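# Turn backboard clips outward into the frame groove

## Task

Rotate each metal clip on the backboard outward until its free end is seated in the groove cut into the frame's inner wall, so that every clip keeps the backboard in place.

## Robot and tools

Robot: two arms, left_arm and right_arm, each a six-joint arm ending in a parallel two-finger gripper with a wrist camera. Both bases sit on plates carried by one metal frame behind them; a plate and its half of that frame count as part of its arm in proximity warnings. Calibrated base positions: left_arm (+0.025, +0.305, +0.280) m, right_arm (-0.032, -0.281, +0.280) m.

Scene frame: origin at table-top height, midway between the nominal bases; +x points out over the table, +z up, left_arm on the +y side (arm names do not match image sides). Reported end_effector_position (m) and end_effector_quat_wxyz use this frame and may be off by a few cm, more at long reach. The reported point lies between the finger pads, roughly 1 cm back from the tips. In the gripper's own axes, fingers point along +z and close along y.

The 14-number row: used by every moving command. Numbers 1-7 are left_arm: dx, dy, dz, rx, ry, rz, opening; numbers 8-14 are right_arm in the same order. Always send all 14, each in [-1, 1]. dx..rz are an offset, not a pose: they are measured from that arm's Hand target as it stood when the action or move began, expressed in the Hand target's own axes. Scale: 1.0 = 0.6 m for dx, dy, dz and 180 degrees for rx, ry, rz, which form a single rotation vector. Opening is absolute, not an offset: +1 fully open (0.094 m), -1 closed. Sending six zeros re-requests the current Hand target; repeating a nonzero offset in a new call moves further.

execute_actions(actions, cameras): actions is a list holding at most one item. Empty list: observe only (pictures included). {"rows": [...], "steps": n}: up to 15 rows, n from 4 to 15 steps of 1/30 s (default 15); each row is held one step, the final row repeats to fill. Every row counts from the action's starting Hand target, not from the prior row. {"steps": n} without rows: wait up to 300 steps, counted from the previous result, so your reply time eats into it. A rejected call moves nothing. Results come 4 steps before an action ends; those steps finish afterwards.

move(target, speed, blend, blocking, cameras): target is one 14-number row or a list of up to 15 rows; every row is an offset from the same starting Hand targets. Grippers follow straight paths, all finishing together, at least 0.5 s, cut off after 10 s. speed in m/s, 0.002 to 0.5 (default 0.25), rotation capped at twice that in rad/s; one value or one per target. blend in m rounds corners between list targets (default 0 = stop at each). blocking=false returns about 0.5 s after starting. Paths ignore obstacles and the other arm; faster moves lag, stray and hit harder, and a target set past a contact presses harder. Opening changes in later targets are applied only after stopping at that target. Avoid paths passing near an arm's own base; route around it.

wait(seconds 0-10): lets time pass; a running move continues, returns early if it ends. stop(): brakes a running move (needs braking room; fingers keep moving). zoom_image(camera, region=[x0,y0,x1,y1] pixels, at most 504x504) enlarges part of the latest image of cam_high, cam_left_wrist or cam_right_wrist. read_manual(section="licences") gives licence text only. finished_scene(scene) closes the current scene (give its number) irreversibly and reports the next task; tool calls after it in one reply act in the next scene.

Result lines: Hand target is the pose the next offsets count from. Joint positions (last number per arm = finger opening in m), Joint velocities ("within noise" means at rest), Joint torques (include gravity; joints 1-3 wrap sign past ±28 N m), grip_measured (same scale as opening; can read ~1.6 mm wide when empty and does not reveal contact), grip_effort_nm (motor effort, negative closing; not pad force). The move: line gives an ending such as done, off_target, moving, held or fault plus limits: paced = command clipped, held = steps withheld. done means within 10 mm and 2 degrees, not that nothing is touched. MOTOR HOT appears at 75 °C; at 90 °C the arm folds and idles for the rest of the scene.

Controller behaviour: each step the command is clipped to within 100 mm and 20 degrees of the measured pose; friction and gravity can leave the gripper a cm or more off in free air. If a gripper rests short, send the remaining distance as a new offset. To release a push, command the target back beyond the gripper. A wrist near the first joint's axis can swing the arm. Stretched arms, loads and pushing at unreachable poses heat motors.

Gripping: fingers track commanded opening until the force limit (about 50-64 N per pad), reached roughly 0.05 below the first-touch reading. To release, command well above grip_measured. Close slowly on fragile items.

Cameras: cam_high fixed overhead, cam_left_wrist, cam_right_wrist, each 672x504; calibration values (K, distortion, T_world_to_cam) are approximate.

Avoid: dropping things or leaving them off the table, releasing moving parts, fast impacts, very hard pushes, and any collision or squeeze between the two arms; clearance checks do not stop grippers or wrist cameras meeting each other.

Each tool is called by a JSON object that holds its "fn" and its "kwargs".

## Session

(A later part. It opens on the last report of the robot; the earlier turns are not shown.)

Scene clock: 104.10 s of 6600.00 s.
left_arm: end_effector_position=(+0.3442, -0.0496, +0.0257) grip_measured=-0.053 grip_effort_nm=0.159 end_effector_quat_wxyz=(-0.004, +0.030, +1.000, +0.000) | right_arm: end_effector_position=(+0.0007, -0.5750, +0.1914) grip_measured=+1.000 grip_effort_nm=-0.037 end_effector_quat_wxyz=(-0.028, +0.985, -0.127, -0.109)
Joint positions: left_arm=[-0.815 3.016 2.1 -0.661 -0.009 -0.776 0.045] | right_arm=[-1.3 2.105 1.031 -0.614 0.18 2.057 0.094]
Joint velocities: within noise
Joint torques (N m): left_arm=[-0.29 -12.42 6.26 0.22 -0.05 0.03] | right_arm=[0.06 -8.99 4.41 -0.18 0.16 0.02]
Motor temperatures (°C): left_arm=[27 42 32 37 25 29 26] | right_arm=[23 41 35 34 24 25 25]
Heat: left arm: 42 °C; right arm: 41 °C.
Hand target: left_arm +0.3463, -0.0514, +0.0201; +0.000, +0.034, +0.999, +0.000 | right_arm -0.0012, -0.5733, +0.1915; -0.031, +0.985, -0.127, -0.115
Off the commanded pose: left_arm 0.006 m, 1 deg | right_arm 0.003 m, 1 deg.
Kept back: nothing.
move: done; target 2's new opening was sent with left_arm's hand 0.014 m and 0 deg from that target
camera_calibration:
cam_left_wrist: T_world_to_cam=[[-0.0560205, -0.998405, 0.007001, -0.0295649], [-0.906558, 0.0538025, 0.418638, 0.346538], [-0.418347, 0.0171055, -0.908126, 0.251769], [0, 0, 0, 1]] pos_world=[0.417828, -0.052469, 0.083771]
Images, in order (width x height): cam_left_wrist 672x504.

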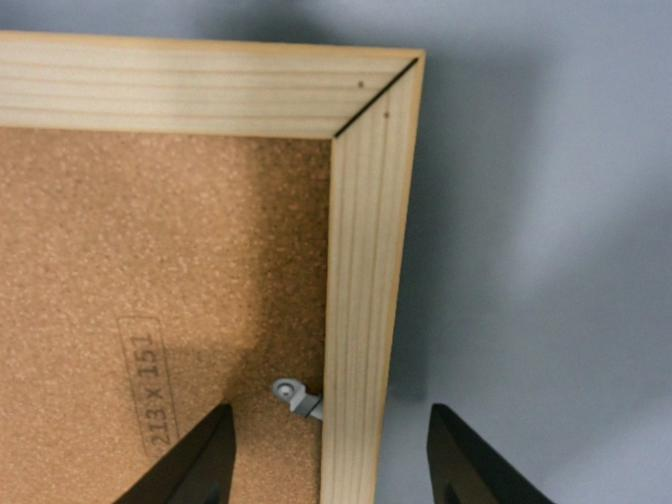

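{"fn": "move", "kwargs": {"target": [[0, 0, 0, 0, 0, 0, -0.5, 0,0,0,0,0,0,1]], "cameras": ["cam_left_wrist"]}}

{"fn": "move", "kwargs": {"target": [[0, 0, 0, 0, 0, 0, -0.68, 0,0,0,0,0,0,1]], "cameras": ["cam_left_wrist"]}}

{"fn": "zoom_image", "kwargs": {"camera": "cam_left_wrist", "region": [240, 340, 420, 460]}}

Scene clock: 105.03 s of 6600.00 s.
left_arm: end_effector_position=(+0.3442, -0.0496, +0.0257) grip_measured=-0.497 grip_effort_nm=-0.115 end_effector_quat_wxyz=(-0.004, +0.030, +1.000, +0.000) | right_arm: end_effector_position=(+0.0007, -0.5750, +0.1914) grip_measured=+1.000 grip_effort_nm=-0.032 end_effector_quat_wxyz=(-0.028, +0.985, -0.127, -0.109)
Joint positions: left_arm=[-0.815 3.016 2.1 -0.661 -0.009 -0.775 0.024] | right_arm=[-1.3 2.105 1.031 -0.614 0.18 2.057 0.094]
Joint velocities: within noise
Joint torques (N m): left_arm=[-0.28 -12.45 6.26 0.23 -0.05 0.02] | right_arm=[-0.1 -9.16 4.22 -0.17 0.19 -0.02]
Motor temperatures (°C): left_arm=[27 42 32 37 25 29 26] | right_arm=[23 41 35 34 24 25 25]
Heat: left arm: 42 °C; right arm: 41 °C.
Hand target: left_arm +0.3463, -0.0514, +0.0201; +0.000, +0.034, +0.999, +0.000 | right_arm -0.0012, -0.5733, +0.1915; -0.031, +0.985, -0.127, -0.115
Off the commanded pose: left_arm 0.006 m, 1 deg | right_arm 0.003 m, 1 deg.
Kept back: nothing.
move: done
camera_calibration:
cam_left_wrist: T_world_to_cam=[[-0.0567822, -0.998362, 0.00700654, -0.0293007], [-0.906516, 0.0544964, 0.418639, 0.346559], [-0.418335, 0.0174197, -0.908126, 0.251781], [0, 0, 0, 1]] pos_world=[0.417826, -0.0525249, 0.083771]
Images, in order (width x height): cam_left_wrist 672x504.

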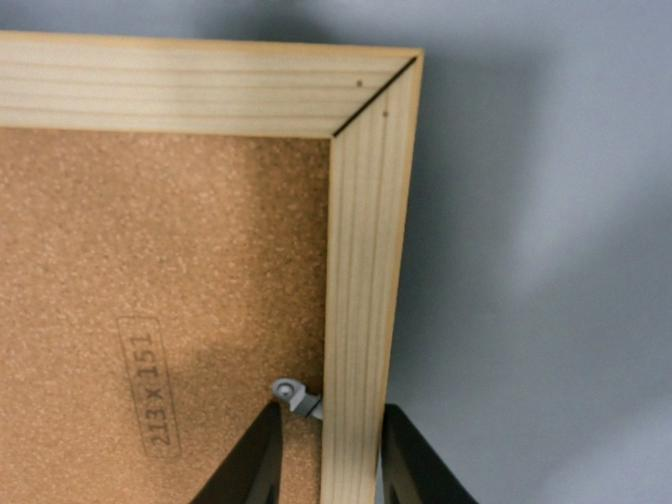

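Scene clock: 105.73 s of 6600.00 s.
left_arm: end_effector_position=(+0.3446, -0.0507, +0.0258) grip_measured=-0.677 grip_effort_nm=-0.115 end_effector_quat_wxyz=(-0.003, +0.030, +1.000, -0.002) | right_arm: end_effector_position=(+0.0007, -0.5750, +0.1914) grip_measured=+1.000 grip_effort_nm=-0.042 end_effector_quat_wxyz=(-0.028, +0.985, -0.127, -0.109)
Joint positions: left_arm=[-0.815 3.016 2.101 -0.658 -0.006 -0.775 0.015] | right_arm=[-1.3 2.105 1.031 -0.614 0.18 2.057 0.094]
Joint velocities: within noise
Joint torques (N m): left_arm=[-0.28 -12.45 6.17 0.2 -0.08 0.02] | right_arm=[-0.17 -8.99 4.33 -0.17 0.2 -0.04]
Motor temperatures (°C): left_arm=[27 43 32 37 25 29 26] | right_arm=[23 41 35 34 24 25 25]
Heat: left arm: 43 °C; right arm: 41 °C.
Hand target: left_arm +0.3463, -0.0514, +0.0201; +0.000, +0.034, +0.999, +0.000 | right_arm -0.0012, -0.5733, +0.1915; -0.031, +0.985, -0.127, -0.115
Off the commanded pose: left_arm 0.006 m, 1 deg | right_arm 0.003 m, 1 deg.
Kept back: nothing.
move: done
camera_calibration:
cam_left_wrist: T_world_to_cam=[[-0.0571109, -0.998304, 0.0113163, -0.0303361], [-0.90686, 0.0566135, 0.417612, 0.347184], [-0.417545, 0.0135879, -0.908555, 0.251653], [0, 0, 0, 1]] pos_world=[0.418191, -0.0533593, 0.0839956]
Images, in order (width x height): cam_left_wrist 672x504.

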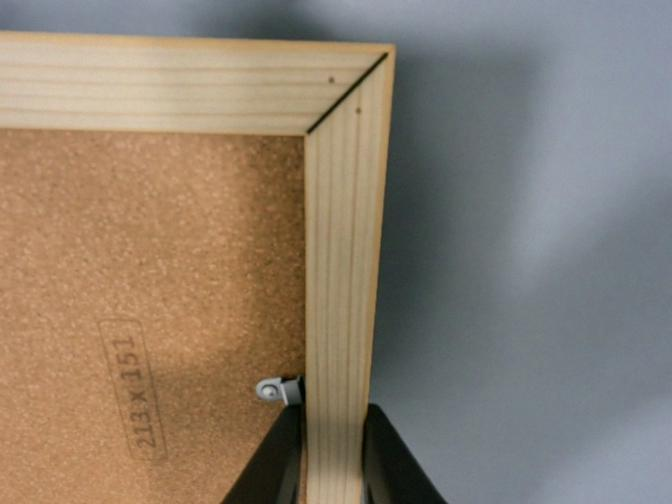

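Scaled by 2.800 from the camera's 672x504 image, which has a finer 960x720 frame.

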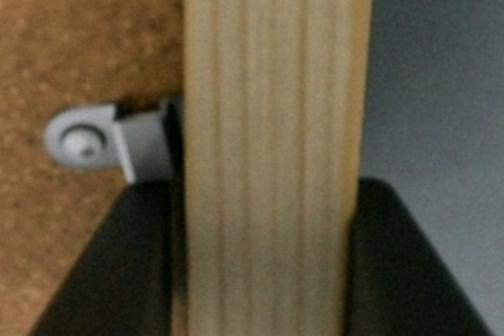

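{"fn": "execute_actions", "kwargs": {"actions": []}}

Scene clock: 107.23 s of 6600.00 s.
left_arm: end_effector_position=(+0.3446, -0.0507, +0.0258) grip_measured=-0.677 grip_effort_nm=-0.115 end_effector_quat_wxyz=(-0.003, +0.030, +1.000, -0.002) | right_arm: end_effector_position=(+0.0007, -0.5750, +0.1914) grip_measured=+1.000 grip_effort_nm=-0.037 end_effector_quat_wxyz=(-0.028, +0.985, -0.127, -0.109)
Joint positions: left_arm=[-0.815 3.016 2.101 -0.658 -0.006 -0.775 0.015] | right_arm=[-1.3 2.105 1.031 -0.614 0.18 2.057 0.094]
Joint velocities: within noise
Joint torques (N m): left_arm=[-0.29 -12.45 6.22 0.2 -0.08 0.02] | right_arm=[-0.12 -8.96 4.44 -0.19 0.18 0.04]
Motor temperatures (°C): left_arm=[27 43 33 36 25 29 26] | right_arm=[23 41 35 34 24 25 25]
Heat: left arm: 43 °C; right arm: 41 °C.
Hand target: left_arm +0.3463, -0.0514, +0.0201; +0.000, +0.034, +0.999, +0.000 | right_arm -0.0012, -0.5733, +0.1915; -0.031, +0.985, -0.127, -0.115
Off the commanded pose: left_arm 0.006 m, 1 deg | right_arm 0.003 m, 1 deg.
Steps of this call (1-45: nothing new was sent). Readings (end_effector_position of left_arm | right_arm):
1: (+0.3446, -0.0507, +0.0258) | (+0.0007, -0.5750, +0.1914)
2: (+0.3446, -0.0507, +0.0258) | (+0.0007, -0.5750, +0.1914)
4: (+0.3446, -0.0507, +0.0258) | (+0.0007, -0.5750, +0.1914)
8: (+0.3446, -0.0507, +0.0258) | (+0.0007, -0.5750, +0.1914)
45: the state above
camera_calibration:
cam_left_wrist: T_world_to_cam=[[-0.0571109, -0.998304, 0.0113163, -0.0303361], [-0.90686, 0.0566135, 0.417612, 0.347184], [-0.417545, 0.0135879, -0.908555, 0.251653], [0, 0, 0, 1]] pos_world=[0.418191, -0.0533593, 0.0839956]

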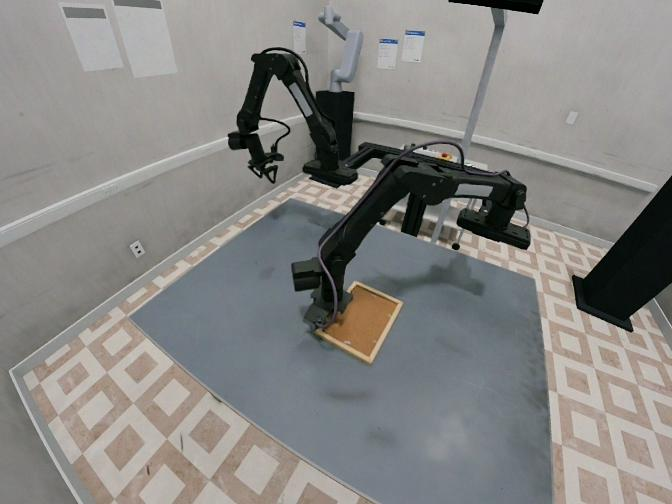

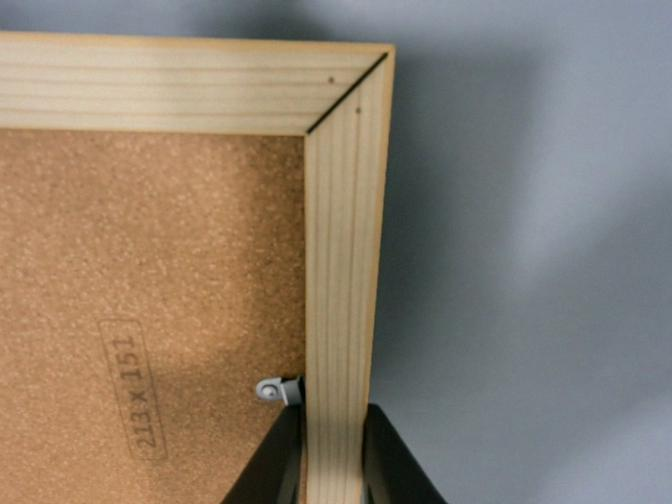

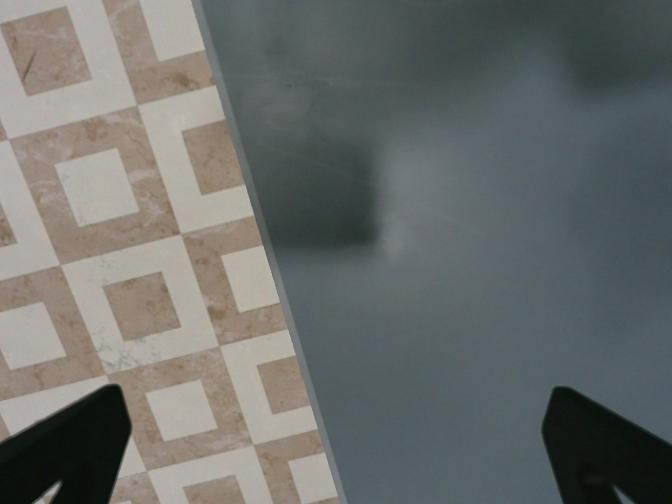

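{"fn": "move", "kwargs": {"target": [[0,0,0,0,0,0,-0.4,0,0,0,0,0,0,1],[0,0,-0.0917,0,0,0,-0.4,0,0,0,0,0,0,1],[-0.1124,0.157,-0.0917,0,0,0.5,-0.05,0,0,0,0,0,0,1]], "speed": 0.12}}

Scene clock: 116.23 s of 6600.00 s.
left_arm: end_effector_position=(+0.4089, +0.0425, +0.0596) grip_measured=-0.053 grip_effort_nm=0.159 end_effector_quat_wxyz=(-0.017, +0.730, +0.684, -0.004) | right_arm: end_effector_position=(+0.0007, -0.5750, +0.1914) grip_measured=+1.000 grip_effort_nm=-0.042 end_effector_quat_wxyz=(-0.028, +0.985, -0.127, -0.109)
Joint positions: left_arm=[-0.579 2.888 1.984 -0.7 -0.013 1.036 0.045] | right_arm=[-1.3 2.105 1.031 -0.614 0.18 2.057 0.094]
Joint velocities: within noise
Joint torques (N m): left_arm=[0.14 -17.51 4.27 0.15 -0.02 0.02] | right_arm=[-0.1 -9.06 4.36 -0.19 0.25 0]
Motor temperatures (°C): left_arm=[27 44 32 36 24 29 26] | right_arm=[23 42 35 34 24 25 25]
Heat: left arm: 44 °C; right arm: 42 °C.
Hand target: left_arm +0.4200, +0.0379, +0.0753; +0.000, +0.731, +0.683, +0.000 | right_arm -0.0012, -0.5733, +0.1915; -0.031, +0.985, -0.127, -0.115
Off the commanded pose: left_arm 0.020 m, 2 deg | right_arm 0.003 m, 1 deg.
Kept back: nothing.
move: off_target (left_arm); target 3's new opening was sent with left_arm's hand 0.020 m and 2 deg from that target
camera_calibration:
cam_left_wrist: T_world_to_cam=[[-0.99737, 0.0618529, 0.0377832, 0.403813], [0.0720809, 0.901074, 0.427633, -0.0506175], [-0.00759509, 0.429232, -0.903162, 0.122291], [0, 0, 0, 1]] pos_world=[0.407328, -0.0318582, 0.116837]

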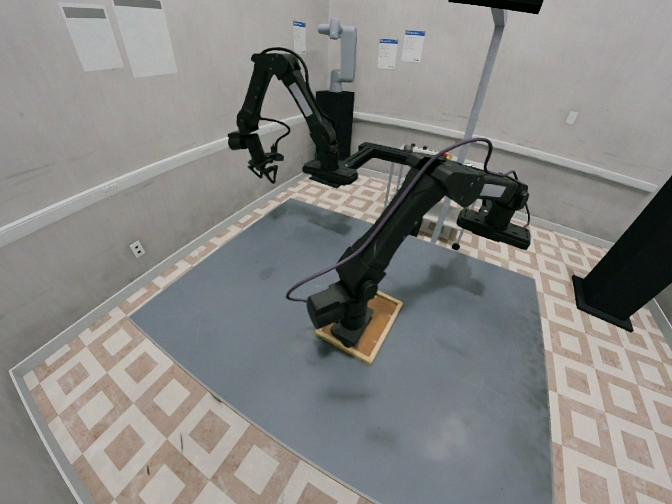

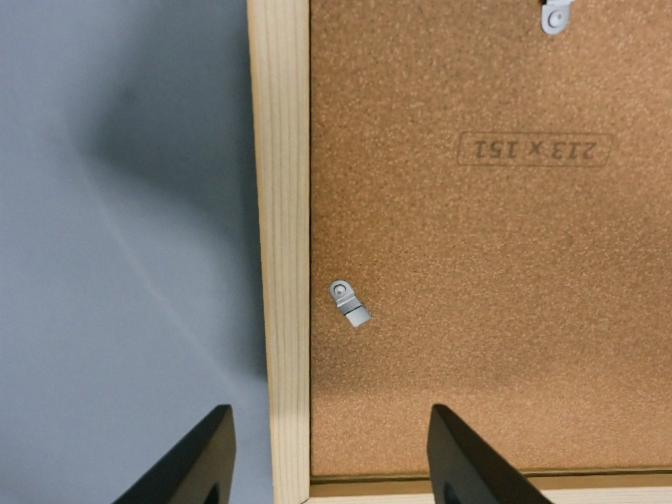

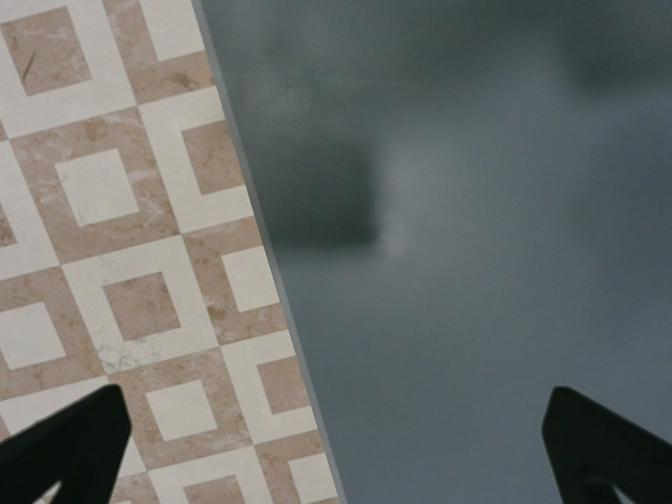

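{"fn": "move", "kwargs": {"target": [[-0.024,-0.0083,0,0,0,0,0.05,0,0,0,0,0,0,1],[-0.0027,0.0102,0.05,0,0,0,0.05,0,0,0,0,0,0,1]], "speed": 0.12, "cameras": ["cam_left_wrist"]}}

Scene clock: 117.70 s of 6600.00 s.
left_arm: end_effector_position=(+0.4230, +0.0384, +0.0476) grip_measured=+0.047 grip_effort_nm=0.159 end_effector_quat_wxyz=(-0.003, +0.728, +0.686, +0.000) | right_arm: end_effector_position=(+0.0007, -0.5750, +0.1914) grip_measured=+1.000 grip_effort_nm=-0.037 end_effector_quat_wxyz=(-0.028, +0.985, -0.127, -0.109)
Joint positions: left_arm=[-0.57 2.95 2.066 -0.69 -0.014 1.04 0.049] | right_arm=[-1.3 2.105 1.031 -0.614 0.18 2.057 0.094]
Joint velocities: within noise
Joint torques (N m): left_arm=[-0.2 -13.05 6.31 0.17 0.01 0.02] | right_arm=[-0.06 -9.07 4.26 -0.22 0.21 -0.03]
Motor temperatures (°C): left_arm=[27 44 32 36 24 29 26] | right_arm=[23 42 35 34 24 25 25]
Heat: left arm: 44 °C; right arm: 42 °C.
Hand target: left_arm +0.4260, +0.0360, +0.0452; +0.000, +0.731, +0.683, +0.000 | right_arm -0.0012, -0.5733, +0.1915; -0.031, +0.985, -0.127, -0.115
Off the commanded pose: left_arm 0.005 m, 1 deg | right_arm 0.003 m, 1 deg.
Kept back: nothing.
move: done
camera_calibration:
cam_left_wrist: T_world_to_cam=[[-0.998327, 0.0565364, 0.0120923, 0.420392], [0.0564486, 0.90797, 0.415216, -0.035932], [0.0124954, 0.415205, -0.909642, 0.105645], [0, 0, 0, 1]] pos_world=[0.420397, -0.0350065, 0.105935]
Images, in order (width x height): cam_left_wrist 672x504.

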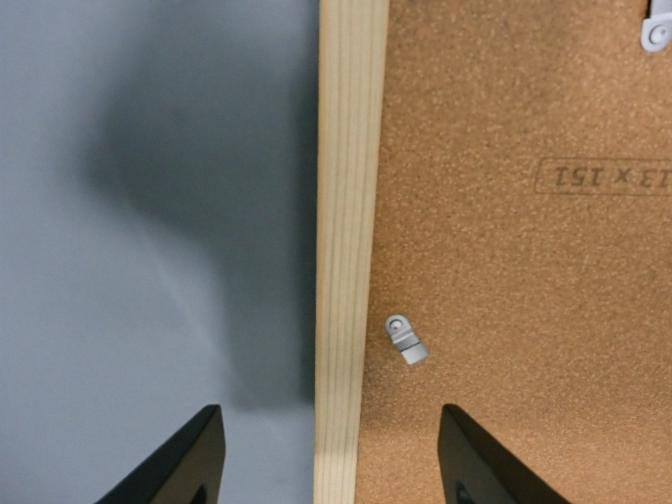

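{"fn": "move", "kwargs": {"target": [[-0.0169,-0.0273,-0.008,0,0,0,0.05,0,0,0,0,0,0,1],[0.0012,-0.0076,0.0287,0,0,0,0.05,0,0,0,0,0,0,1]], "speed": 0.1, "cameras": ["cam_left_wrist"]}}

Scene clock: 119.10 s of 6600.00 s.
left_arm: end_effector_position=(+0.4178, +0.0405, +0.0320) grip_measured=+0.047 grip_effort_nm=0.159 end_effector_quat_wxyz=(-0.006, +0.728, +0.686, -0.001) | right_arm: end_effector_position=(+0.0007, -0.5750, +0.1914) grip_measured=+1.000 grip_effort_nm=-0.032 end_effector_quat_wxyz=(-0.028, +0.985, -0.127, -0.109)
Joint positions: left_arm=[-0.572 2.982 2.063 -0.66 -0.015 1.037 0.049] | right_arm=[-1.3 2.105 1.031 -0.614 0.18 2.057 0.094]
Joint velocities: within noise
Joint torques (N m): left_arm=[-0.34 -12.57 6.35 0.23 0 0.03] | right_arm=[-0.2 -9.09 4.29 -0.21 0.2 0.03]
Motor temperatures (°C): left_arm=[27 44 32 36 24 29 26] | right_arm=[23 42 35 34 24 25 25]
Heat: left arm: 44 °C; right arm: 42 °C.
Hand target: left_arm +0.4216, +0.0370, +0.0281; +0.000, +0.731, +0.683, +0.000 | right_arm -0.0012, -0.5733, +0.1915; -0.031, +0.985, -0.127, -0.115
Off the commanded pose: left_arm 0.006 m, 1 deg | right_arm 0.003 m, 1 deg.
Kept back: nothing.
move: done
camera_calibration:
cam_left_wrist: T_world_to_cam=[[-0.998309, 0.0558023, 0.0162571, 0.415228], [0.057482, 0.906505, 0.418264, -0.0314769], [0.00860291, 0.418491, -0.90818, 0.0920955], [0, 0, 0, 1]] pos_world=[0.415543, -0.0331779, 0.0900546]
Images, in order (width x height): cam_left_wrist 672x504.

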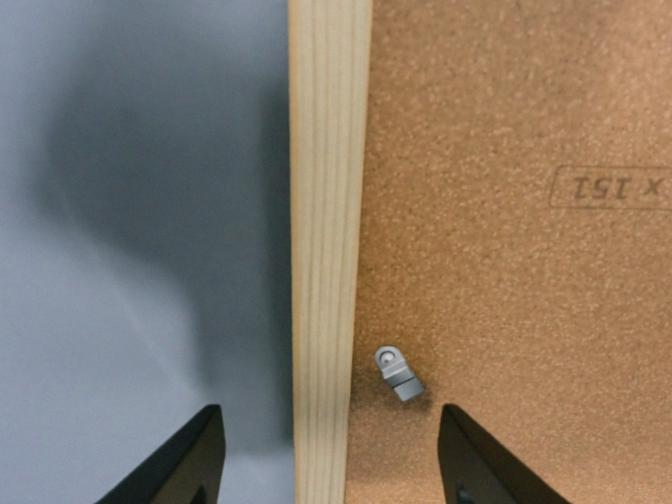

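{"fn": "move", "kwargs": {"target": [[-0.0213,-0.0187,-0.0367,0,0,0,0.1,0,0,0,0,0,0,1],[-0.0033,0.0009,0.0143,0,0,0,0.1,0,0,0,0,0,0,1]], "speed": 0.1, "cameras": ["cam_left_wrist"]}}

Scene clock: 120.77 s of 6600.00 s.
left_arm: end_effector_position=(+0.4220, +0.0357, +0.0258) grip_measured=+0.097 grip_effort_nm=0.154 end_effector_quat_wxyz=(+0.001, +0.728, +0.686, +0.001) | right_arm: end_effector_position=(+0.0007, -0.5750, +0.1914) grip_measured=+1.000 grip_effort_nm=-0.037 end_effector_quat_wxyz=(-0.028, +0.985, -0.127, -0.109)
Joint positions: left_arm=[-0.576 3.013 2.103 -0.656 -0.016 1.035 0.052] | right_arm=[-1.3 2.105 1.031 -0.614 0.18 2.057 0.094]
Joint velocities: within noise
Joint torques (N m): left_arm=[-0.24 -12.37 6.09 0.19 0.01 0.01] | right_arm=[-0.17 -8.95 4.29 -0.17 0.2 0.01]
Motor temperatures (°C): left_arm=[27 44 32 36 24 29 26] | right_arm=[23 42 35 33 24 25 25]
Heat: left arm: 44 °C; right arm: 42 °C.
Hand target: left_arm +0.4219, +0.0351, +0.0193; +0.000, +0.731, +0.683, +0.000 | right_arm -0.0012, -0.5733, +0.1915; -0.031, +0.985, -0.127, -0.115
Off the commanded pose: left_arm 0.006 m, 0 deg | right_arm 0.003 m, 1 deg.
Kept back: nothing.
move: done
camera_calibration:
cam_left_wrist: T_world_to_cam=[[-0.998376, 0.0568337, 0.00402802, 0.420044], [0.0534325, 0.909392, 0.412493, -0.0230908], [0.0197805, 0.412038, -0.910952, 0.0839936], [0, 0, 0, 1]] pos_world=[0.418934, -0.0374827, 0.084347]
Images, in order (width x height): cam_left_wrist 672x504.

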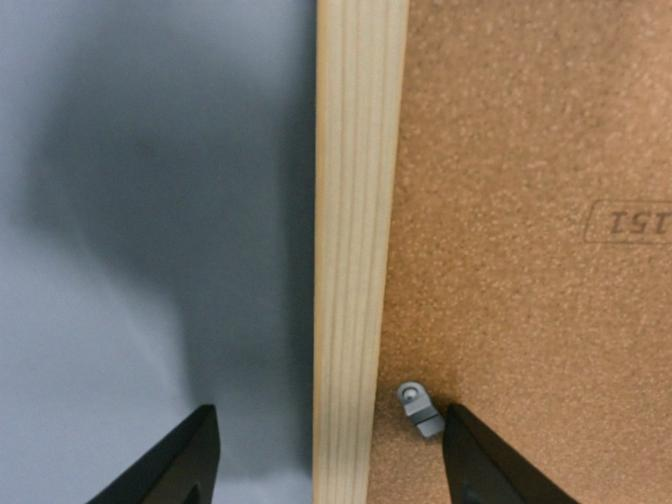

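{"fn": "move", "kwargs": {"target": [[-0.02,-0.0238,-0.0417,0,0,0,0.1,0,0,0,0,0,0,1],[0.0022,-0.0052,0.0017,0,0,0,0.1,0,0,0,0,0,0,1]], "speed": 0.1, "cameras": ["cam_left_wrist"]}}

Scene clock: 122.07 s of 6600.00 s.
left_arm: end_effector_position=(+0.4181, +0.0384, +0.0253) grip_measured=+0.097 grip_effort_nm=0.154 end_effector_quat_wxyz=(-0.002, +0.728, +0.686, +0.002) | right_arm: end_effector_position=(+0.0007, -0.5750, +0.1914) grip_measured=+1.000 grip_effort_nm=-0.037 end_effector_quat_wxyz=(-0.028, +0.985, -0.127, -0.109)
Joint positions: left_arm=[-0.576 3.002 2.073 -0.643 -0.018 1.033 0.052] | right_arm=[-1.3 2.105 1.031 -0.614 0.18 2.057 0.094]
Joint velocities: within noise
Joint torques (N m): left_arm=[-0.25 -12.19 6.08 0.25 0.04 0.03] | right_arm=[-0.13 -8.99 4.25 -0.21 0.2 0]
Motor temperatures (°C): left_arm=[27 44 32 36 24 29 26] | right_arm=[23 42 35 33 24 25 25]
Heat: left arm: 44 °C; right arm: 42 °C.
Hand target: left_arm +0.4189, +0.0364, +0.0184; +0.000, +0.731, +0.683, +0.000 | right_arm -0.0012, -0.5733, +0.1915; -0.031, +0.985, -0.127, -0.115
Off the commanded pose: left_arm 0.007 m, 1 deg | right_arm 0.003 m, 1 deg.
Kept back: nothing.
move: done
camera_calibration:
cam_left_wrist: T_world_to_cam=[[-0.998415, 0.0557394, 0.00774614, 0.415963], [0.0538895, 0.907336, 0.416938, -0.0253544], [0.0162115, 0.416695, -0.908902, 0.0837823], [0, 0, 0, 1]] pos_world=[0.415312, -0.0350922, 0.083499]
Images, in order (width x height): cam_left_wrist 672x504.

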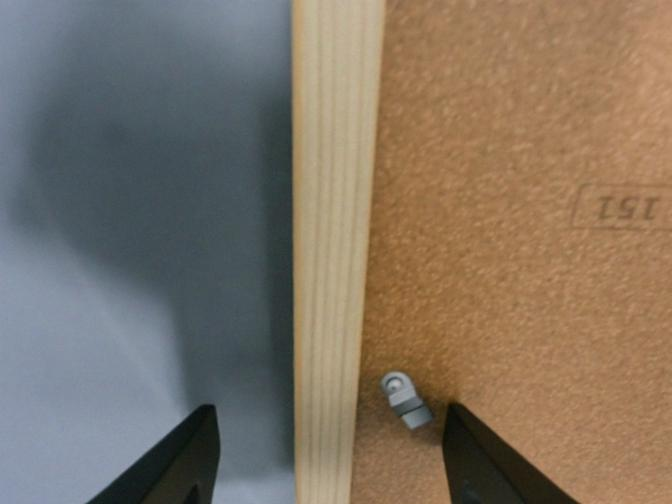

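{"fn": "move", "kwargs": {"target": [[0,0,0,0,0,0,-0.3,0,0,0,0,0,0,1],[0,0,0,0,0,0,-0.6,0,0,0,0,0,0,1],[0,0,0,0,0,0,-0.68,0,0,0,0,0,0,1]], "cameras": ["cam_left_wrist"]}}

{"fn": "zoom_image", "kwargs": {"camera": "cam_left_wrist", "region": [240, 340, 440, 460]}}

Scene clock: 125.43 s of 6600.00 s.
left_arm: end_effector_position=(+0.4191, +0.0385, +0.0256) grip_measured=-0.677 grip_effort_nm=-0.120 end_effector_quat_wxyz=(-0.001, +0.729, +0.684, +0.004) | right_arm: end_effector_position=(+0.0007, -0.5750, +0.1914) grip_measured=+1.000 grip_effort_nm=-0.037 end_effector_quat_wxyz=(-0.028, +0.985, -0.127, -0.109)
Joint positions: left_arm=[-0.576 3.002 2.074 -0.642 -0.021 1.037 0.015] | right_arm=[-1.3 2.105 1.031 -0.614 0.18 2.057 0.094]
Joint velocities: within noise
Joint torques (N m): left_arm=[-0.28 -12.19 5.97 0.24 0.07 -0.01] | right_arm=[0.03 -9.03 4.3 -0.21 0.15 -0.04]
Motor temperatures (°C): left_arm=[27 44 32 36 24 29 26] | right_arm=[23 42 35 33 24 25 25]
Heat: left arm: 44 °C; right arm: 42 °C.
Hand target: left_arm +0.4188, +0.0365, +0.0184; +0.000, +0.731, +0.683, +0.000 | right_arm -0.0012, -0.5733, +0.1915; -0.031, +0.985, -0.127, -0.115
Off the commanded pose: left_arm 0.007 m, 1 deg | right_arm 0.003 m, 1 deg.
Kept back: nothing.
move: done
camera_calibration:
cam_left_wrist: T_world_to_cam=[[-0.998196, 0.0598955, 0.00404676, 0.416818], [0.0560875, 0.906454, 0.418563, -0.0265103], [0.0214018, 0.418035, -0.908179, 0.0817703], [0, 0, 0, 1]] pos_world=[0.415803, -0.035118, 0.0836715]
Images, in order (width x height): cam_left_wrist 672x504.

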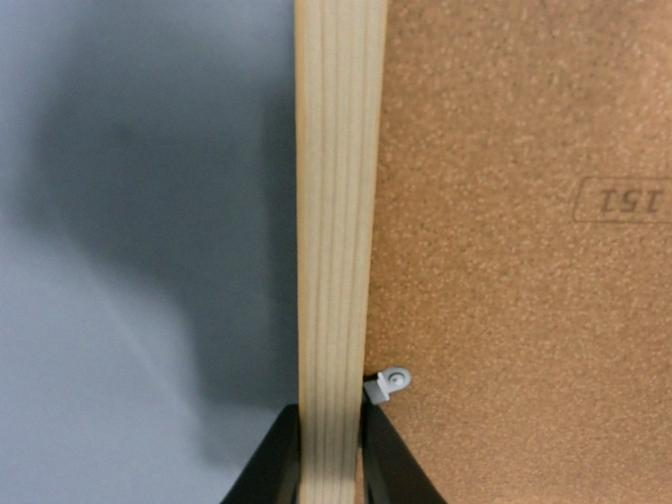

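Scaled by 2.520 from the camera's 672x504 image, which has a finer 960x720 frame.

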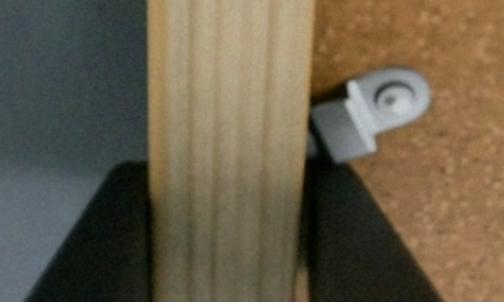

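{"fn": "move", "kwargs": {"target": [[0,0,0,0,0,0,-0.4,0,0,0,0,0,0,1],[-0.025,-0.02,-0.0417,0,0,0,-0.05,0,0,0,0,0,0,1],[-0.0055,0,0.0005,0,0,0,-0.05,0,0,0,0,0,0,1]], "speed": 0.1, "cameras": ["cam_left_wrist"]}}

Scene clock: 128.53 s of 6600.00 s.
left_arm: end_effector_position=(+0.4205, +0.0333, +0.0255) grip_measured=-0.053 grip_effort_nm=0.159 end_effector_quat_wxyz=(+0.004, +0.728, +0.685, +0.005) | right_arm: end_effector_position=(+0.0007, -0.5750, +0.1914) grip_measured=+1.000 grip_effort_nm=-0.037 end_effector_quat_wxyz=(-0.028, +0.985, -0.127, -0.109)
Joint positions: left_arm=[-0.584 3.008 2.09 -0.641 -0.022 1.027 0.045] | right_arm=[-1.3 2.105 1.031 -0.614 0.18 2.057 0.094]
Joint velocities: within noise
Joint torques (N m): left_arm=[-0.13 -12.19 6.09 0.16 0.08 0.02] | right_arm=[-0.08 -9.02 4.3 -0.2 0.2 -0.02]
Motor temperatures (°C): left_arm=[27 44 32 36 24 29 26] | right_arm=[23 42 35 33 24 25 25]
Heat: left arm: 44 °C; right arm: 42 °C.
Hand target: left_arm +0.4187, +0.0333, +0.0180; +0.000, +0.731, +0.683, +0.000 | right_arm -0.0012, -0.5733, +0.1915; -0.031, +0.985, -0.127, -0.115
Off the commanded pose: left_arm 0.008 m, 1 deg | right_arm 0.003 m, 1 deg.
Kept back: nothing.
move: done; target 2's new opening was sent with left_arm's hand 0.015 m and 1 deg from that target
camera_calibration:
cam_left_wrist: T_world_to_cam=[[-0.998335, 0.0574702, -0.00497331, 0.418881], [0.050247, 0.908717, 0.414377, -0.0193373], [0.0283337, 0.413437, -0.910092, 0.0811162], [0, 0, 0, 1]] pos_world=[0.416857, -0.0400376, 0.0839194]
Images, in order (width x height): cam_left_wrist 672x504.

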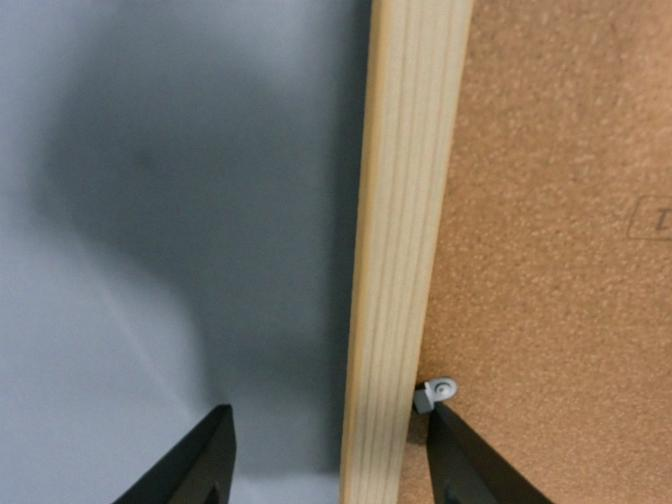

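{"fn": "move", "kwargs": {"target": [-0.01,-0.0,-0.06,0,0,0,-0.05,0,0,0,0,0,0,1], "speed": 0.15, "cameras": ["cam_high","cam_left_wrist"]}}

{"fn": "zoom_image", "kwargs": {"camera": "cam_high", "region": [280, 270, 430, 380]}}

Scene clock: 129.67 s of 6600.00 s.
left_arm: end_effector_position=(+0.4196, +0.0313, +0.0424) grip_measured=-0.053 grip_effort_nm=0.149 end_effector_quat_wxyz=(-0.001, +0.730, +0.683, +0.004) | right_arm: end_effector_position=(+0.0007, -0.5750, +0.1914) grip_measured=+1.000 grip_effort_nm=-0.042 end_effector_quat_wxyz=(-0.028, +0.985, -0.127, -0.109)
Joint positions: left_arm=[-0.589 2.966 2.077 -0.68 -0.022 1.028 0.045] | right_arm=[-1.3 2.105 1.031 -0.614 0.18 2.057 0.094]
Joint velocities: within noise
Joint torques (N m): left_arm=[-0.66 -17.36 3.44 0.06 0.08 -0.08] | right_arm=[-0.12 -8.96 4.22 -0.19 0.19 -0.01]
Motor temperatures (°C): left_arm=[27 45 32 36 24 29 26] | right_arm=[23 42 35 33 23 25 25]
Heat: left arm: 45 °C; right arm: 42 °C.
Hand target: left_arm +0.4181, +0.0273, +0.0540; +0.000, +0.731, +0.683, +0.000 | right_arm -0.0012, -0.5733, +0.1915; -0.031, +0.985, -0.127, -0.115
Off the commanded pose: left_arm 0.012 m, 0 deg | right_arm 0.003 m, 1 deg.
Kept back: nothing.
move: off_target (left_arm)
camera_calibration:
cam_left_wrist: T_world_to_cam=[[-0.997987, 0.0633202, 0.00345319, 0.417531], [0.0589374, 0.906058, 0.419028, -0.0282188], [0.0234042, 0.418388, -0.907967, 0.0991784], [0, 0, 0, 1]] pos_world=[0.416032, -0.0423653, 0.100433]
Images, in order (width x height): cam_high 672x504, cam_left_wrist 672x504.

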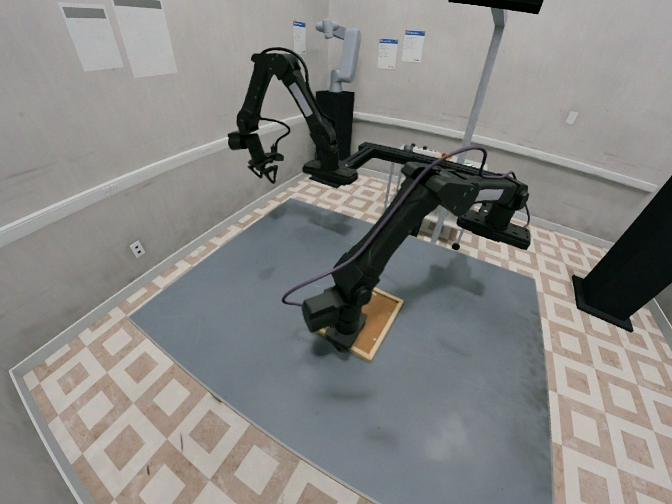

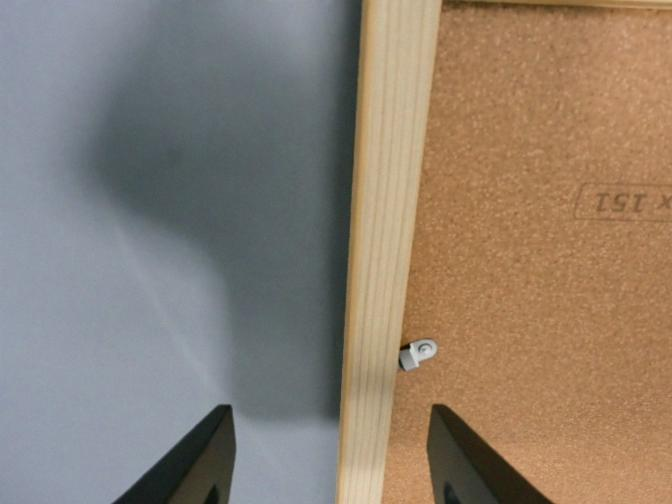

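Scaled by 3.360 from the camera's 672x504 image, which has a finer 960x720 frame.

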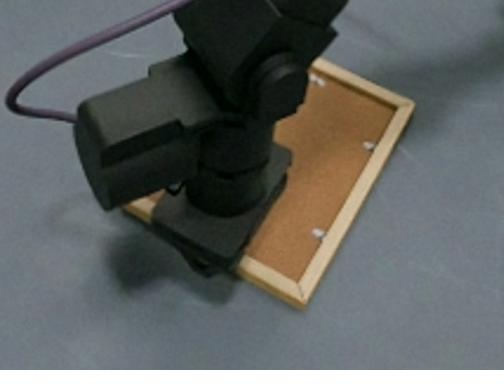

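{"fn": "move", "kwargs": {"target": [[-0.0118,-0.0312,0.0,0,0,0.0056,-0.05,0,0,0,0,0,0,1],[0.0092,-0.0125,0.035,0,0,0.0056,-0.05,0,0,0,0,0,0,1]], "speed": 0.1, "cameras": ["cam_left_wrist"]}}

Scene clock: 131.17 s of 6600.00 s.
left_arm: end_effector_position=(+0.4092, +0.0373, +0.0391) grip_measured=-0.053 grip_effort_nm=0.154 end_effector_quat_wxyz=(-0.005, +0.733, +0.680, +0.002) | right_arm: end_effector_position=(+0.0007, -0.5750, +0.1914) grip_measured=+1.000 grip_effort_nm=-0.022 end_effector_quat_wxyz=(-0.028, +0.985, -0.127, -0.109)
Joint positions: left_arm=[-0.59 2.938 1.996 -0.636 -0.021 1.036 0.045] | right_arm=[-1.3 2.105 1.031 -0.614 0.18 2.057 0.094]
Joint velocities: within noise
Joint torques (N m): left_arm=[-0.38 -12.15 6.02 0.28 0.07 0.04] | right_arm=[-0.06 -9.01 4.38 -0.18 0.21 0]
Motor temperatures (°C): left_arm=[27 45 32 36 24 29 26] | right_arm=[23 42 35 33 23 25 25]
Heat: left arm: 45 °C; right arm: 42 °C.
Hand target: left_arm +0.4111, +0.0332, +0.0330; +0.000, +0.737, +0.676, +0.000 | right_arm -0.0012, -0.5733, +0.1915; -0.031, +0.985, -0.127, -0.115
Off the commanded pose: left_arm 0.008 m, 1 deg | right_arm 0.003 m, 1 deg.
Kept back: nothing.
move: done
camera_calibration:
cam_left_wrist: T_world_to_cam=[[-0.997296, 0.0725362, 0.0118111, 0.405803], [0.0707382, 0.903876, 0.421905, -0.0365528], [0.0199276, 0.4216, -0.906563, 0.0952057], [0, 0, 0, 1]] pos_world=[0.405394, -0.0365348, 0.0969388]
Images, in order (width x height): cam_left_wrist 672x504.

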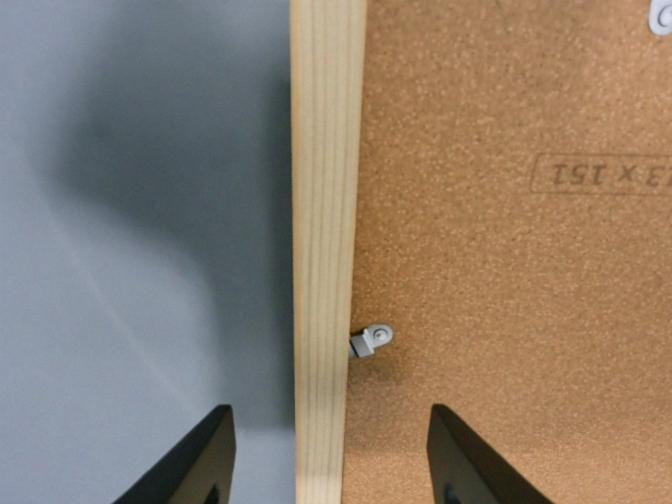

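{"fn": "move", "kwargs": {"target": [[-0.0263,-0.0145,-0.0167,0,0,0,-0.05,0,0,0,0,0,0,1],[-0.005,0.0035,0.025,0,0,0,-0.05,0,0,0,0,0,0,1]], "speed": 0.1, "cameras": ["cam_left_wrist"]}}

Scene clock: 132.40 s of 6600.00 s.
left_arm: end_effector_position=(+0.4142, +0.0313, +0.0252) grip_measured=-0.053 grip_effort_nm=0.149 end_effector_quat_wxyz=(+0.001, +0.733, +0.680, +0.003) | right_arm: end_effector_position=(+0.0007, -0.5750, +0.1914) grip_measured=+1.000 grip_effort_nm=-0.032 end_effector_quat_wxyz=(-0.028, +0.985, -0.127, -0.109)
Joint positions: left_arm=[-0.594 2.999 2.065 -0.631 -0.019 1.033 0.045] | right_arm=[-1.3 2.105 1.031 -0.614 0.18 2.057 0.094]
Joint velocities: within noise
Joint torques (N m): left_arm=[-0.32 -12.12 5.93 0.2 0.05 0.03] | right_arm=[-0.08 -9.09 4.22 -0.15 0.17 0.02]
Motor temperatures (°C): left_arm=[27 45 32 35 24 29 26] | right_arm=[23 42 35 33 23 25 25]
Heat: left arm: 45 °C; right arm: 42 °C.
Hand target: left_arm +0.4130, +0.0301, +0.0180; +0.000, +0.737, +0.676, +0.000 | right_arm -0.0012, -0.5733, +0.1915; -0.031, +0.985, -0.127, -0.115
Off the commanded pose: left_arm 0.007 m, 1 deg | right_arm 0.003 m, 1 deg.
Kept back: nothing.
move: done
camera_calibration:
cam_left_wrist: T_world_to_cam=[[-0.997374, 0.07241, 0.00128503, 0.411717], [0.0664378, 0.907762, 0.414191, -0.0238181], [0.028825, 0.413188, -0.910189, 0.0816747], [0, 0, 0, 1]] pos_world=[0.409864, -0.0419383, 0.0836756]
Images, in order (width x height): cam_left_wrist 672x504.

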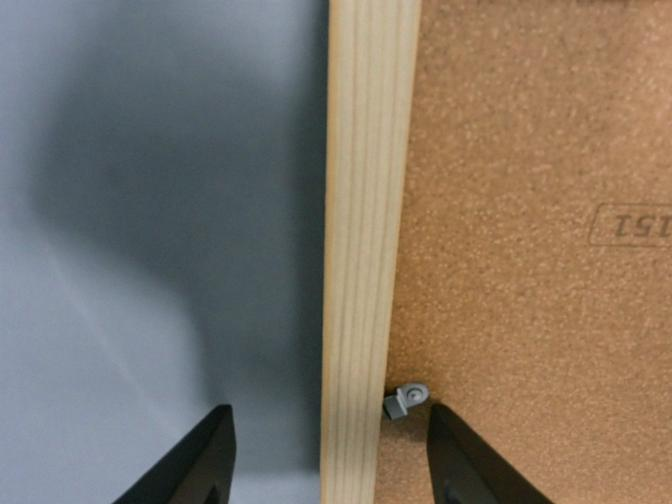

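{"fn": "move", "kwargs": {"target": [[0,0,-0.0333,0,0,0,-0.05,0,0,0,0,0,0,1],[-0.0197,-0.0235,-0.0417,0,0,0,-0.05,0,0,0,0,0,0,1],[0.002,-0.0052,0,0,0,0,-0.05,0,0,0,0,0,0,1]], "speed": 0.1, "cameras": ["cam_left_wrist"]}}

Scene clock: 133.83 s of 6600.00 s.
left_arm: end_effector_position=(+0.4088, +0.0337, +0.0250) grip_measured=-0.052 grip_effort_nm=0.144 end_effector_quat_wxyz=(-0.003, +0.734, +0.679, +0.003) | right_arm: end_effector_position=(+0.0007, -0.5750, +0.1914) grip_measured=+1.000 grip_effort_nm=-0.032 end_effector_quat_wxyz=(-0.028, +0.985, -0.127, -0.109)
Joint positions: left_arm=[-0.597 2.986 2.033 -0.621 -0.02 1.032 0.045] | right_arm=[-1.3 2.105 1.031 -0.614 0.18 2.057 0.094]
Joint velocities: within noise
Joint torques (N m): left_arm=[-0.21 -12.08 5.93 0.26 0.06 0.02] | right_arm=[-0.09 -9.05 4.34 -0.2 0.19 -0.01]
Motor temperatures (°C): left_arm=[27 45 32 35 24 29 26] | right_arm=[23 42 35 33 23 25 25]
Heat: left arm: 45 °C; right arm: 42 °C.
Hand target: left_arm +0.4099, +0.0316, +0.0180; +0.000, +0.737, +0.676, +0.000 | right_arm -0.0012, -0.5733, +0.1915; -0.031, +0.985, -0.127, -0.115
Off the commanded pose: left_arm 0.007 m, 1 deg | right_arm 0.003 m, 1 deg.
Kept back: nothing.
move: done
camera_calibration:
cam_left_wrist: T_world_to_cam=[[-0.997166, 0.0747838, 0.00817675, 0.40578], [0.0713169, 0.90511, 0.419153, -0.0274897], [0.023945, 0.418549, -0.907879, 0.0823973], [0, 0, 0, 1]] pos_world=[0.404618, -0.0399518, 0.0830112]
Images, in order (width x height): cam_left_wrist 672x504.

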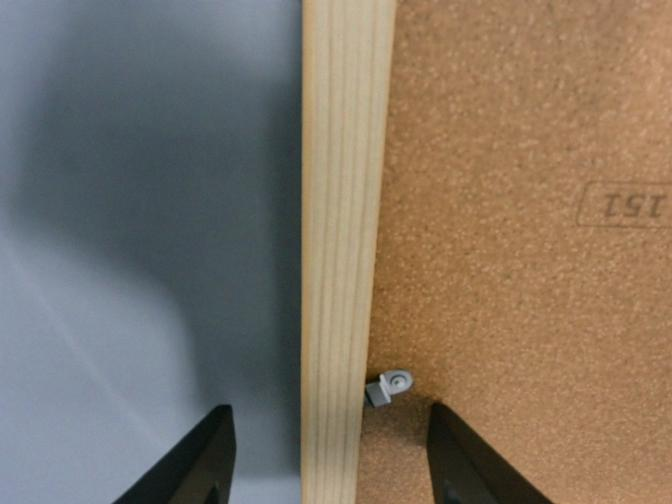

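{"fn": "move", "kwargs": {"target": [[0,0,-0.0333,0,0,0,-0.05,0,0,0,0,0,0,1],[-0.022,-0.0185,-0.0417,0,0,0,-0.05,0,0,0,0,0,0,1],[-0.0028,0.0002,0.0003,0,0,0,-0.05,0,0,0,0,0,0,1]], "speed": 0.1, "cameras": ["cam_left_wrist"]}}

Scene clock: 135.23 s of 6600.00 s.
left_arm: end_effector_position=(+0.4104, +0.0312, +0.0251) grip_measured=-0.052 grip_effort_nm=0.149 end_effector_quat_wxyz=(+0.000, +0.734, +0.679, +0.003) | right_arm: end_effector_position=(+0.0007, -0.5750, +0.1914) grip_measured=+1.000 grip_effort_nm=-0.037 end_effector_quat_wxyz=(-0.028, +0.985, -0.127, -0.109)
Joint positions: left_arm=[-0.599 2.989 2.042 -0.62 -0.02 1.029 0.045] | right_arm=[-1.3 2.105 1.031 -0.614 0.18 2.057 0.094]
Joint velocities: within noise
Joint torques (N m): left_arm=[-0.24 -12.05 5.98 0.22 0.07 0.02] | right_arm=[0.08 -9.16 4.25 -0.2 0.17 0]
Motor temperatures (°C): left_arm=[27 45 32 35 24 28 26] | right_arm=[23 42 35 33 23 25 25]
Heat: left arm: 45 °C; right arm: 42 °C.
Hand target: left_arm +0.4099, +0.0299, +0.0178; +0.000, +0.737, +0.676, +0.000 | right_arm -0.0012, -0.5733, +0.1915; -0.031, +0.985, -0.127, -0.115
Off the commanded pose: left_arm 0.007 m, 1 deg | right_arm 0.003 m, 1 deg.
Kept back: nothing.
move: done
camera_calibration:
cam_left_wrist: T_world_to_cam=[[-0.997259, 0.0739504, 0.00225708, 0.407776], [0.068187, 0.906843, 0.415917, -0.0241192], [0.0287104, 0.414931, -0.9094, 0.081708], [0, 0, 0, 1]] pos_world=[0.405957, -0.042186, 0.0834165]
Images, in order (width x height): cam_left_wrist 672x504.

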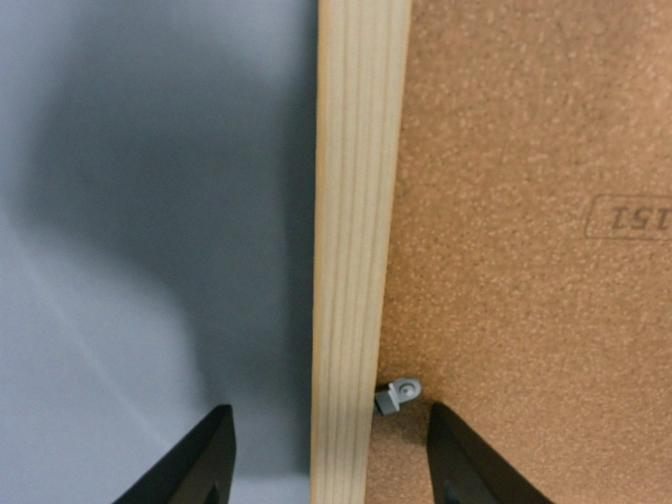

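{"fn": "move", "kwargs": {"target": [[0,0,0,0,0,0,-0.4,0,0,0,0,0,0,1],[0,0,0,0,0,0,-0.58,0,0,0,0,0,0,1]], "cameras": ["cam_left_wrist"]}}

{"fn": "zoom_image", "kwargs": {"camera": "cam_left_wrist", "region": [240, 340, 440, 460]}}

Scene clock: 137.37 s of 6600.00 s.
left_arm: end_effector_position=(+0.4083, +0.0319, +0.0251) grip_measured=-0.577 grip_effort_nm=-0.120 end_effector_quat_wxyz=(-0.003, +0.735, +0.679, +0.001) | right_arm: end_effector_position=(+0.0007, -0.5750, +0.1914) grip_measured=+1.000 grip_effort_nm=-0.027 end_effector_quat_wxyz=(-0.028, +0.985, -0.127, -0.109)
Joint positions: left_arm=[-0.599 2.989 2.042 -0.628 -0.016 1.031 0.02] | right_arm=[-1.3 2.105 1.031 -0.614 0.18 2.057 0.094]
Joint velocities: within noise
Joint torques (N m): left_arm=[-0.23 -12.03 6.01 0.28 0.02 0.01] | right_arm=[-0.21 -9.03 4.27 -0.15 0.22 -0.01]
Motor temperatures (°C): left_arm=[27 45 32 35 24 28 26] | right_arm=[23 42 35 33 23 25 25]
Heat: left arm: 45 °C; right arm: 42 °C.
Hand target: left_arm +0.4099, +0.0299, +0.0178; +0.000, +0.737, +0.676, +0.000 | right_arm -0.0012, -0.5733, +0.1915; -0.031, +0.985, -0.127, -0.115
Off the commanded pose: left_arm 0.008 m, 1 deg | right_arm 0.003 m, 1 deg.
Kept back: nothing.
move: done
camera_calibration:
cam_left_wrist: T_world_to_cam=[[-0.997049, 0.0759449, 0.0112237, 0.4053], [0.0736933, 0.905836, 0.41717, -0.0268741], [0.0215151, 0.416766, -0.908759, 0.0843381], [0, 0, 0, 1]] pos_world=[0.404269, -0.0415861, 0.0833051]
Images, in order (width x height): cam_left_wrist 672x504.

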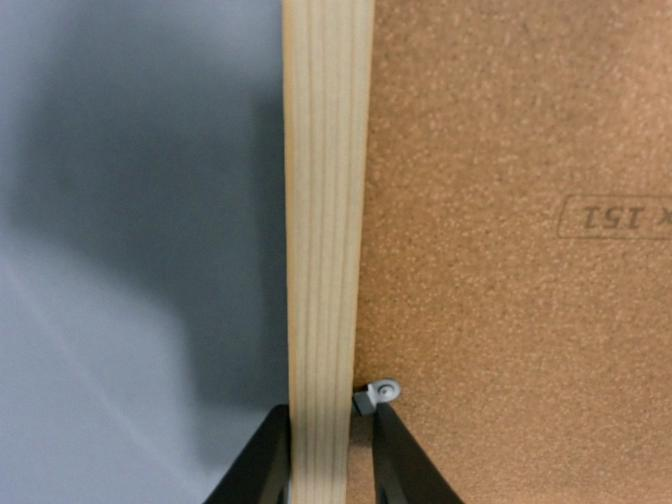

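Scaled by 2.520 from the camera's 672x504 image, which has a finer 960x720 frame.

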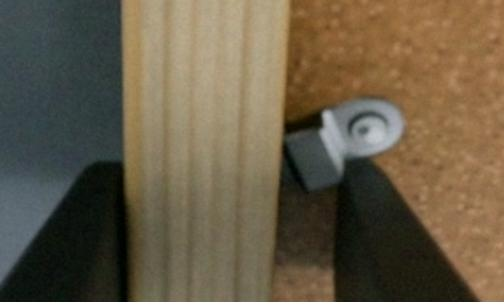

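{"fn": "move", "kwargs": {"target": [[0,0,0,0,0,0,-0.68,0,0,0,0,0,0,1]], "cameras": ["cam_left_wrist"]}}

{"fn": "zoom_image", "kwargs": {"camera": "cam_left_wrist", "region": [240, 340, 440, 460]}}

Scene clock: 138.30 s of 6600.00 s.
left_arm: end_effector_position=(+0.4095, +0.0317, +0.0251) grip_measured=-0.677 grip_effort_nm=-0.110 end_effector_quat_wxyz=(-0.002, +0.735, +0.678, +0.002) | right_arm: end_effector_position=(+0.0007, -0.5750, +0.1914) grip_measured=+1.000 grip_effort_nm=-0.032 end_effector_quat_wxyz=(-0.028, +0.985, -0.127, -0.109)
Joint positions: left_arm=[-0.598 2.989 2.042 -0.624 -0.018 1.032 0.015] | right_arm=[-1.3 2.105 1.031 -0.614 0.18 2.057 0.094]
Joint velocities: left_arm=[within noise] | right_arm=[0.012 -0.017 0.007 0.007 0.051 -0.168 0]
Joint torques (N m): left_arm=[-0.25 -12.03 5.98 0.24 0.04 0] | right_arm=[0.05 -9.14 4.34 -0.19 0.18 -0.03]
Motor temperatures (°C): left_arm=[27 44 32 35 24 28 26] | right_arm=[23 42 35 33 23 25 25]
Heat: left arm: 44 °C; right arm: 42 °C.
Hand target: left_arm +0.4099, +0.0299, +0.0178; +0.000, +0.737, +0.676, +0.000 | right_arm -0.0012, -0.5733, +0.1915; -0.031, +0.985, -0.127, -0.115
Off the commanded pose: left_arm 0.008 m, 0 deg | right_arm 0.003 m, 1 deg.
Kept back: nothing.
move: done
camera_calibration:
cam_left_wrist: T_world_to_cam=[[-0.997064, 0.0762843, 0.00665388, 0.40657], [0.0721115, 0.906177, 0.416704, -0.0261439], [0.0257584, 0.41596, -0.909018, 0.0826773], [0, 0, 0, 1]] pos_world=[0.405132, -0.0417144, 0.0833441]
Images, in order (width x height): cam_left_wrist 672x504.

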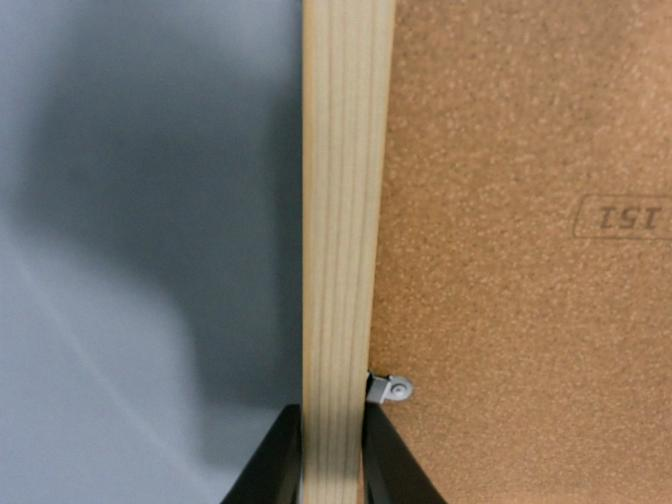

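Scaled by 2.520 from the camera's 672x504 image, which has a finer 960x720 frame.

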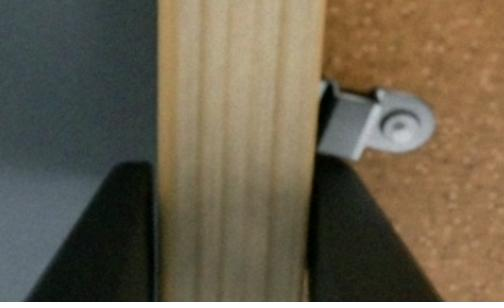

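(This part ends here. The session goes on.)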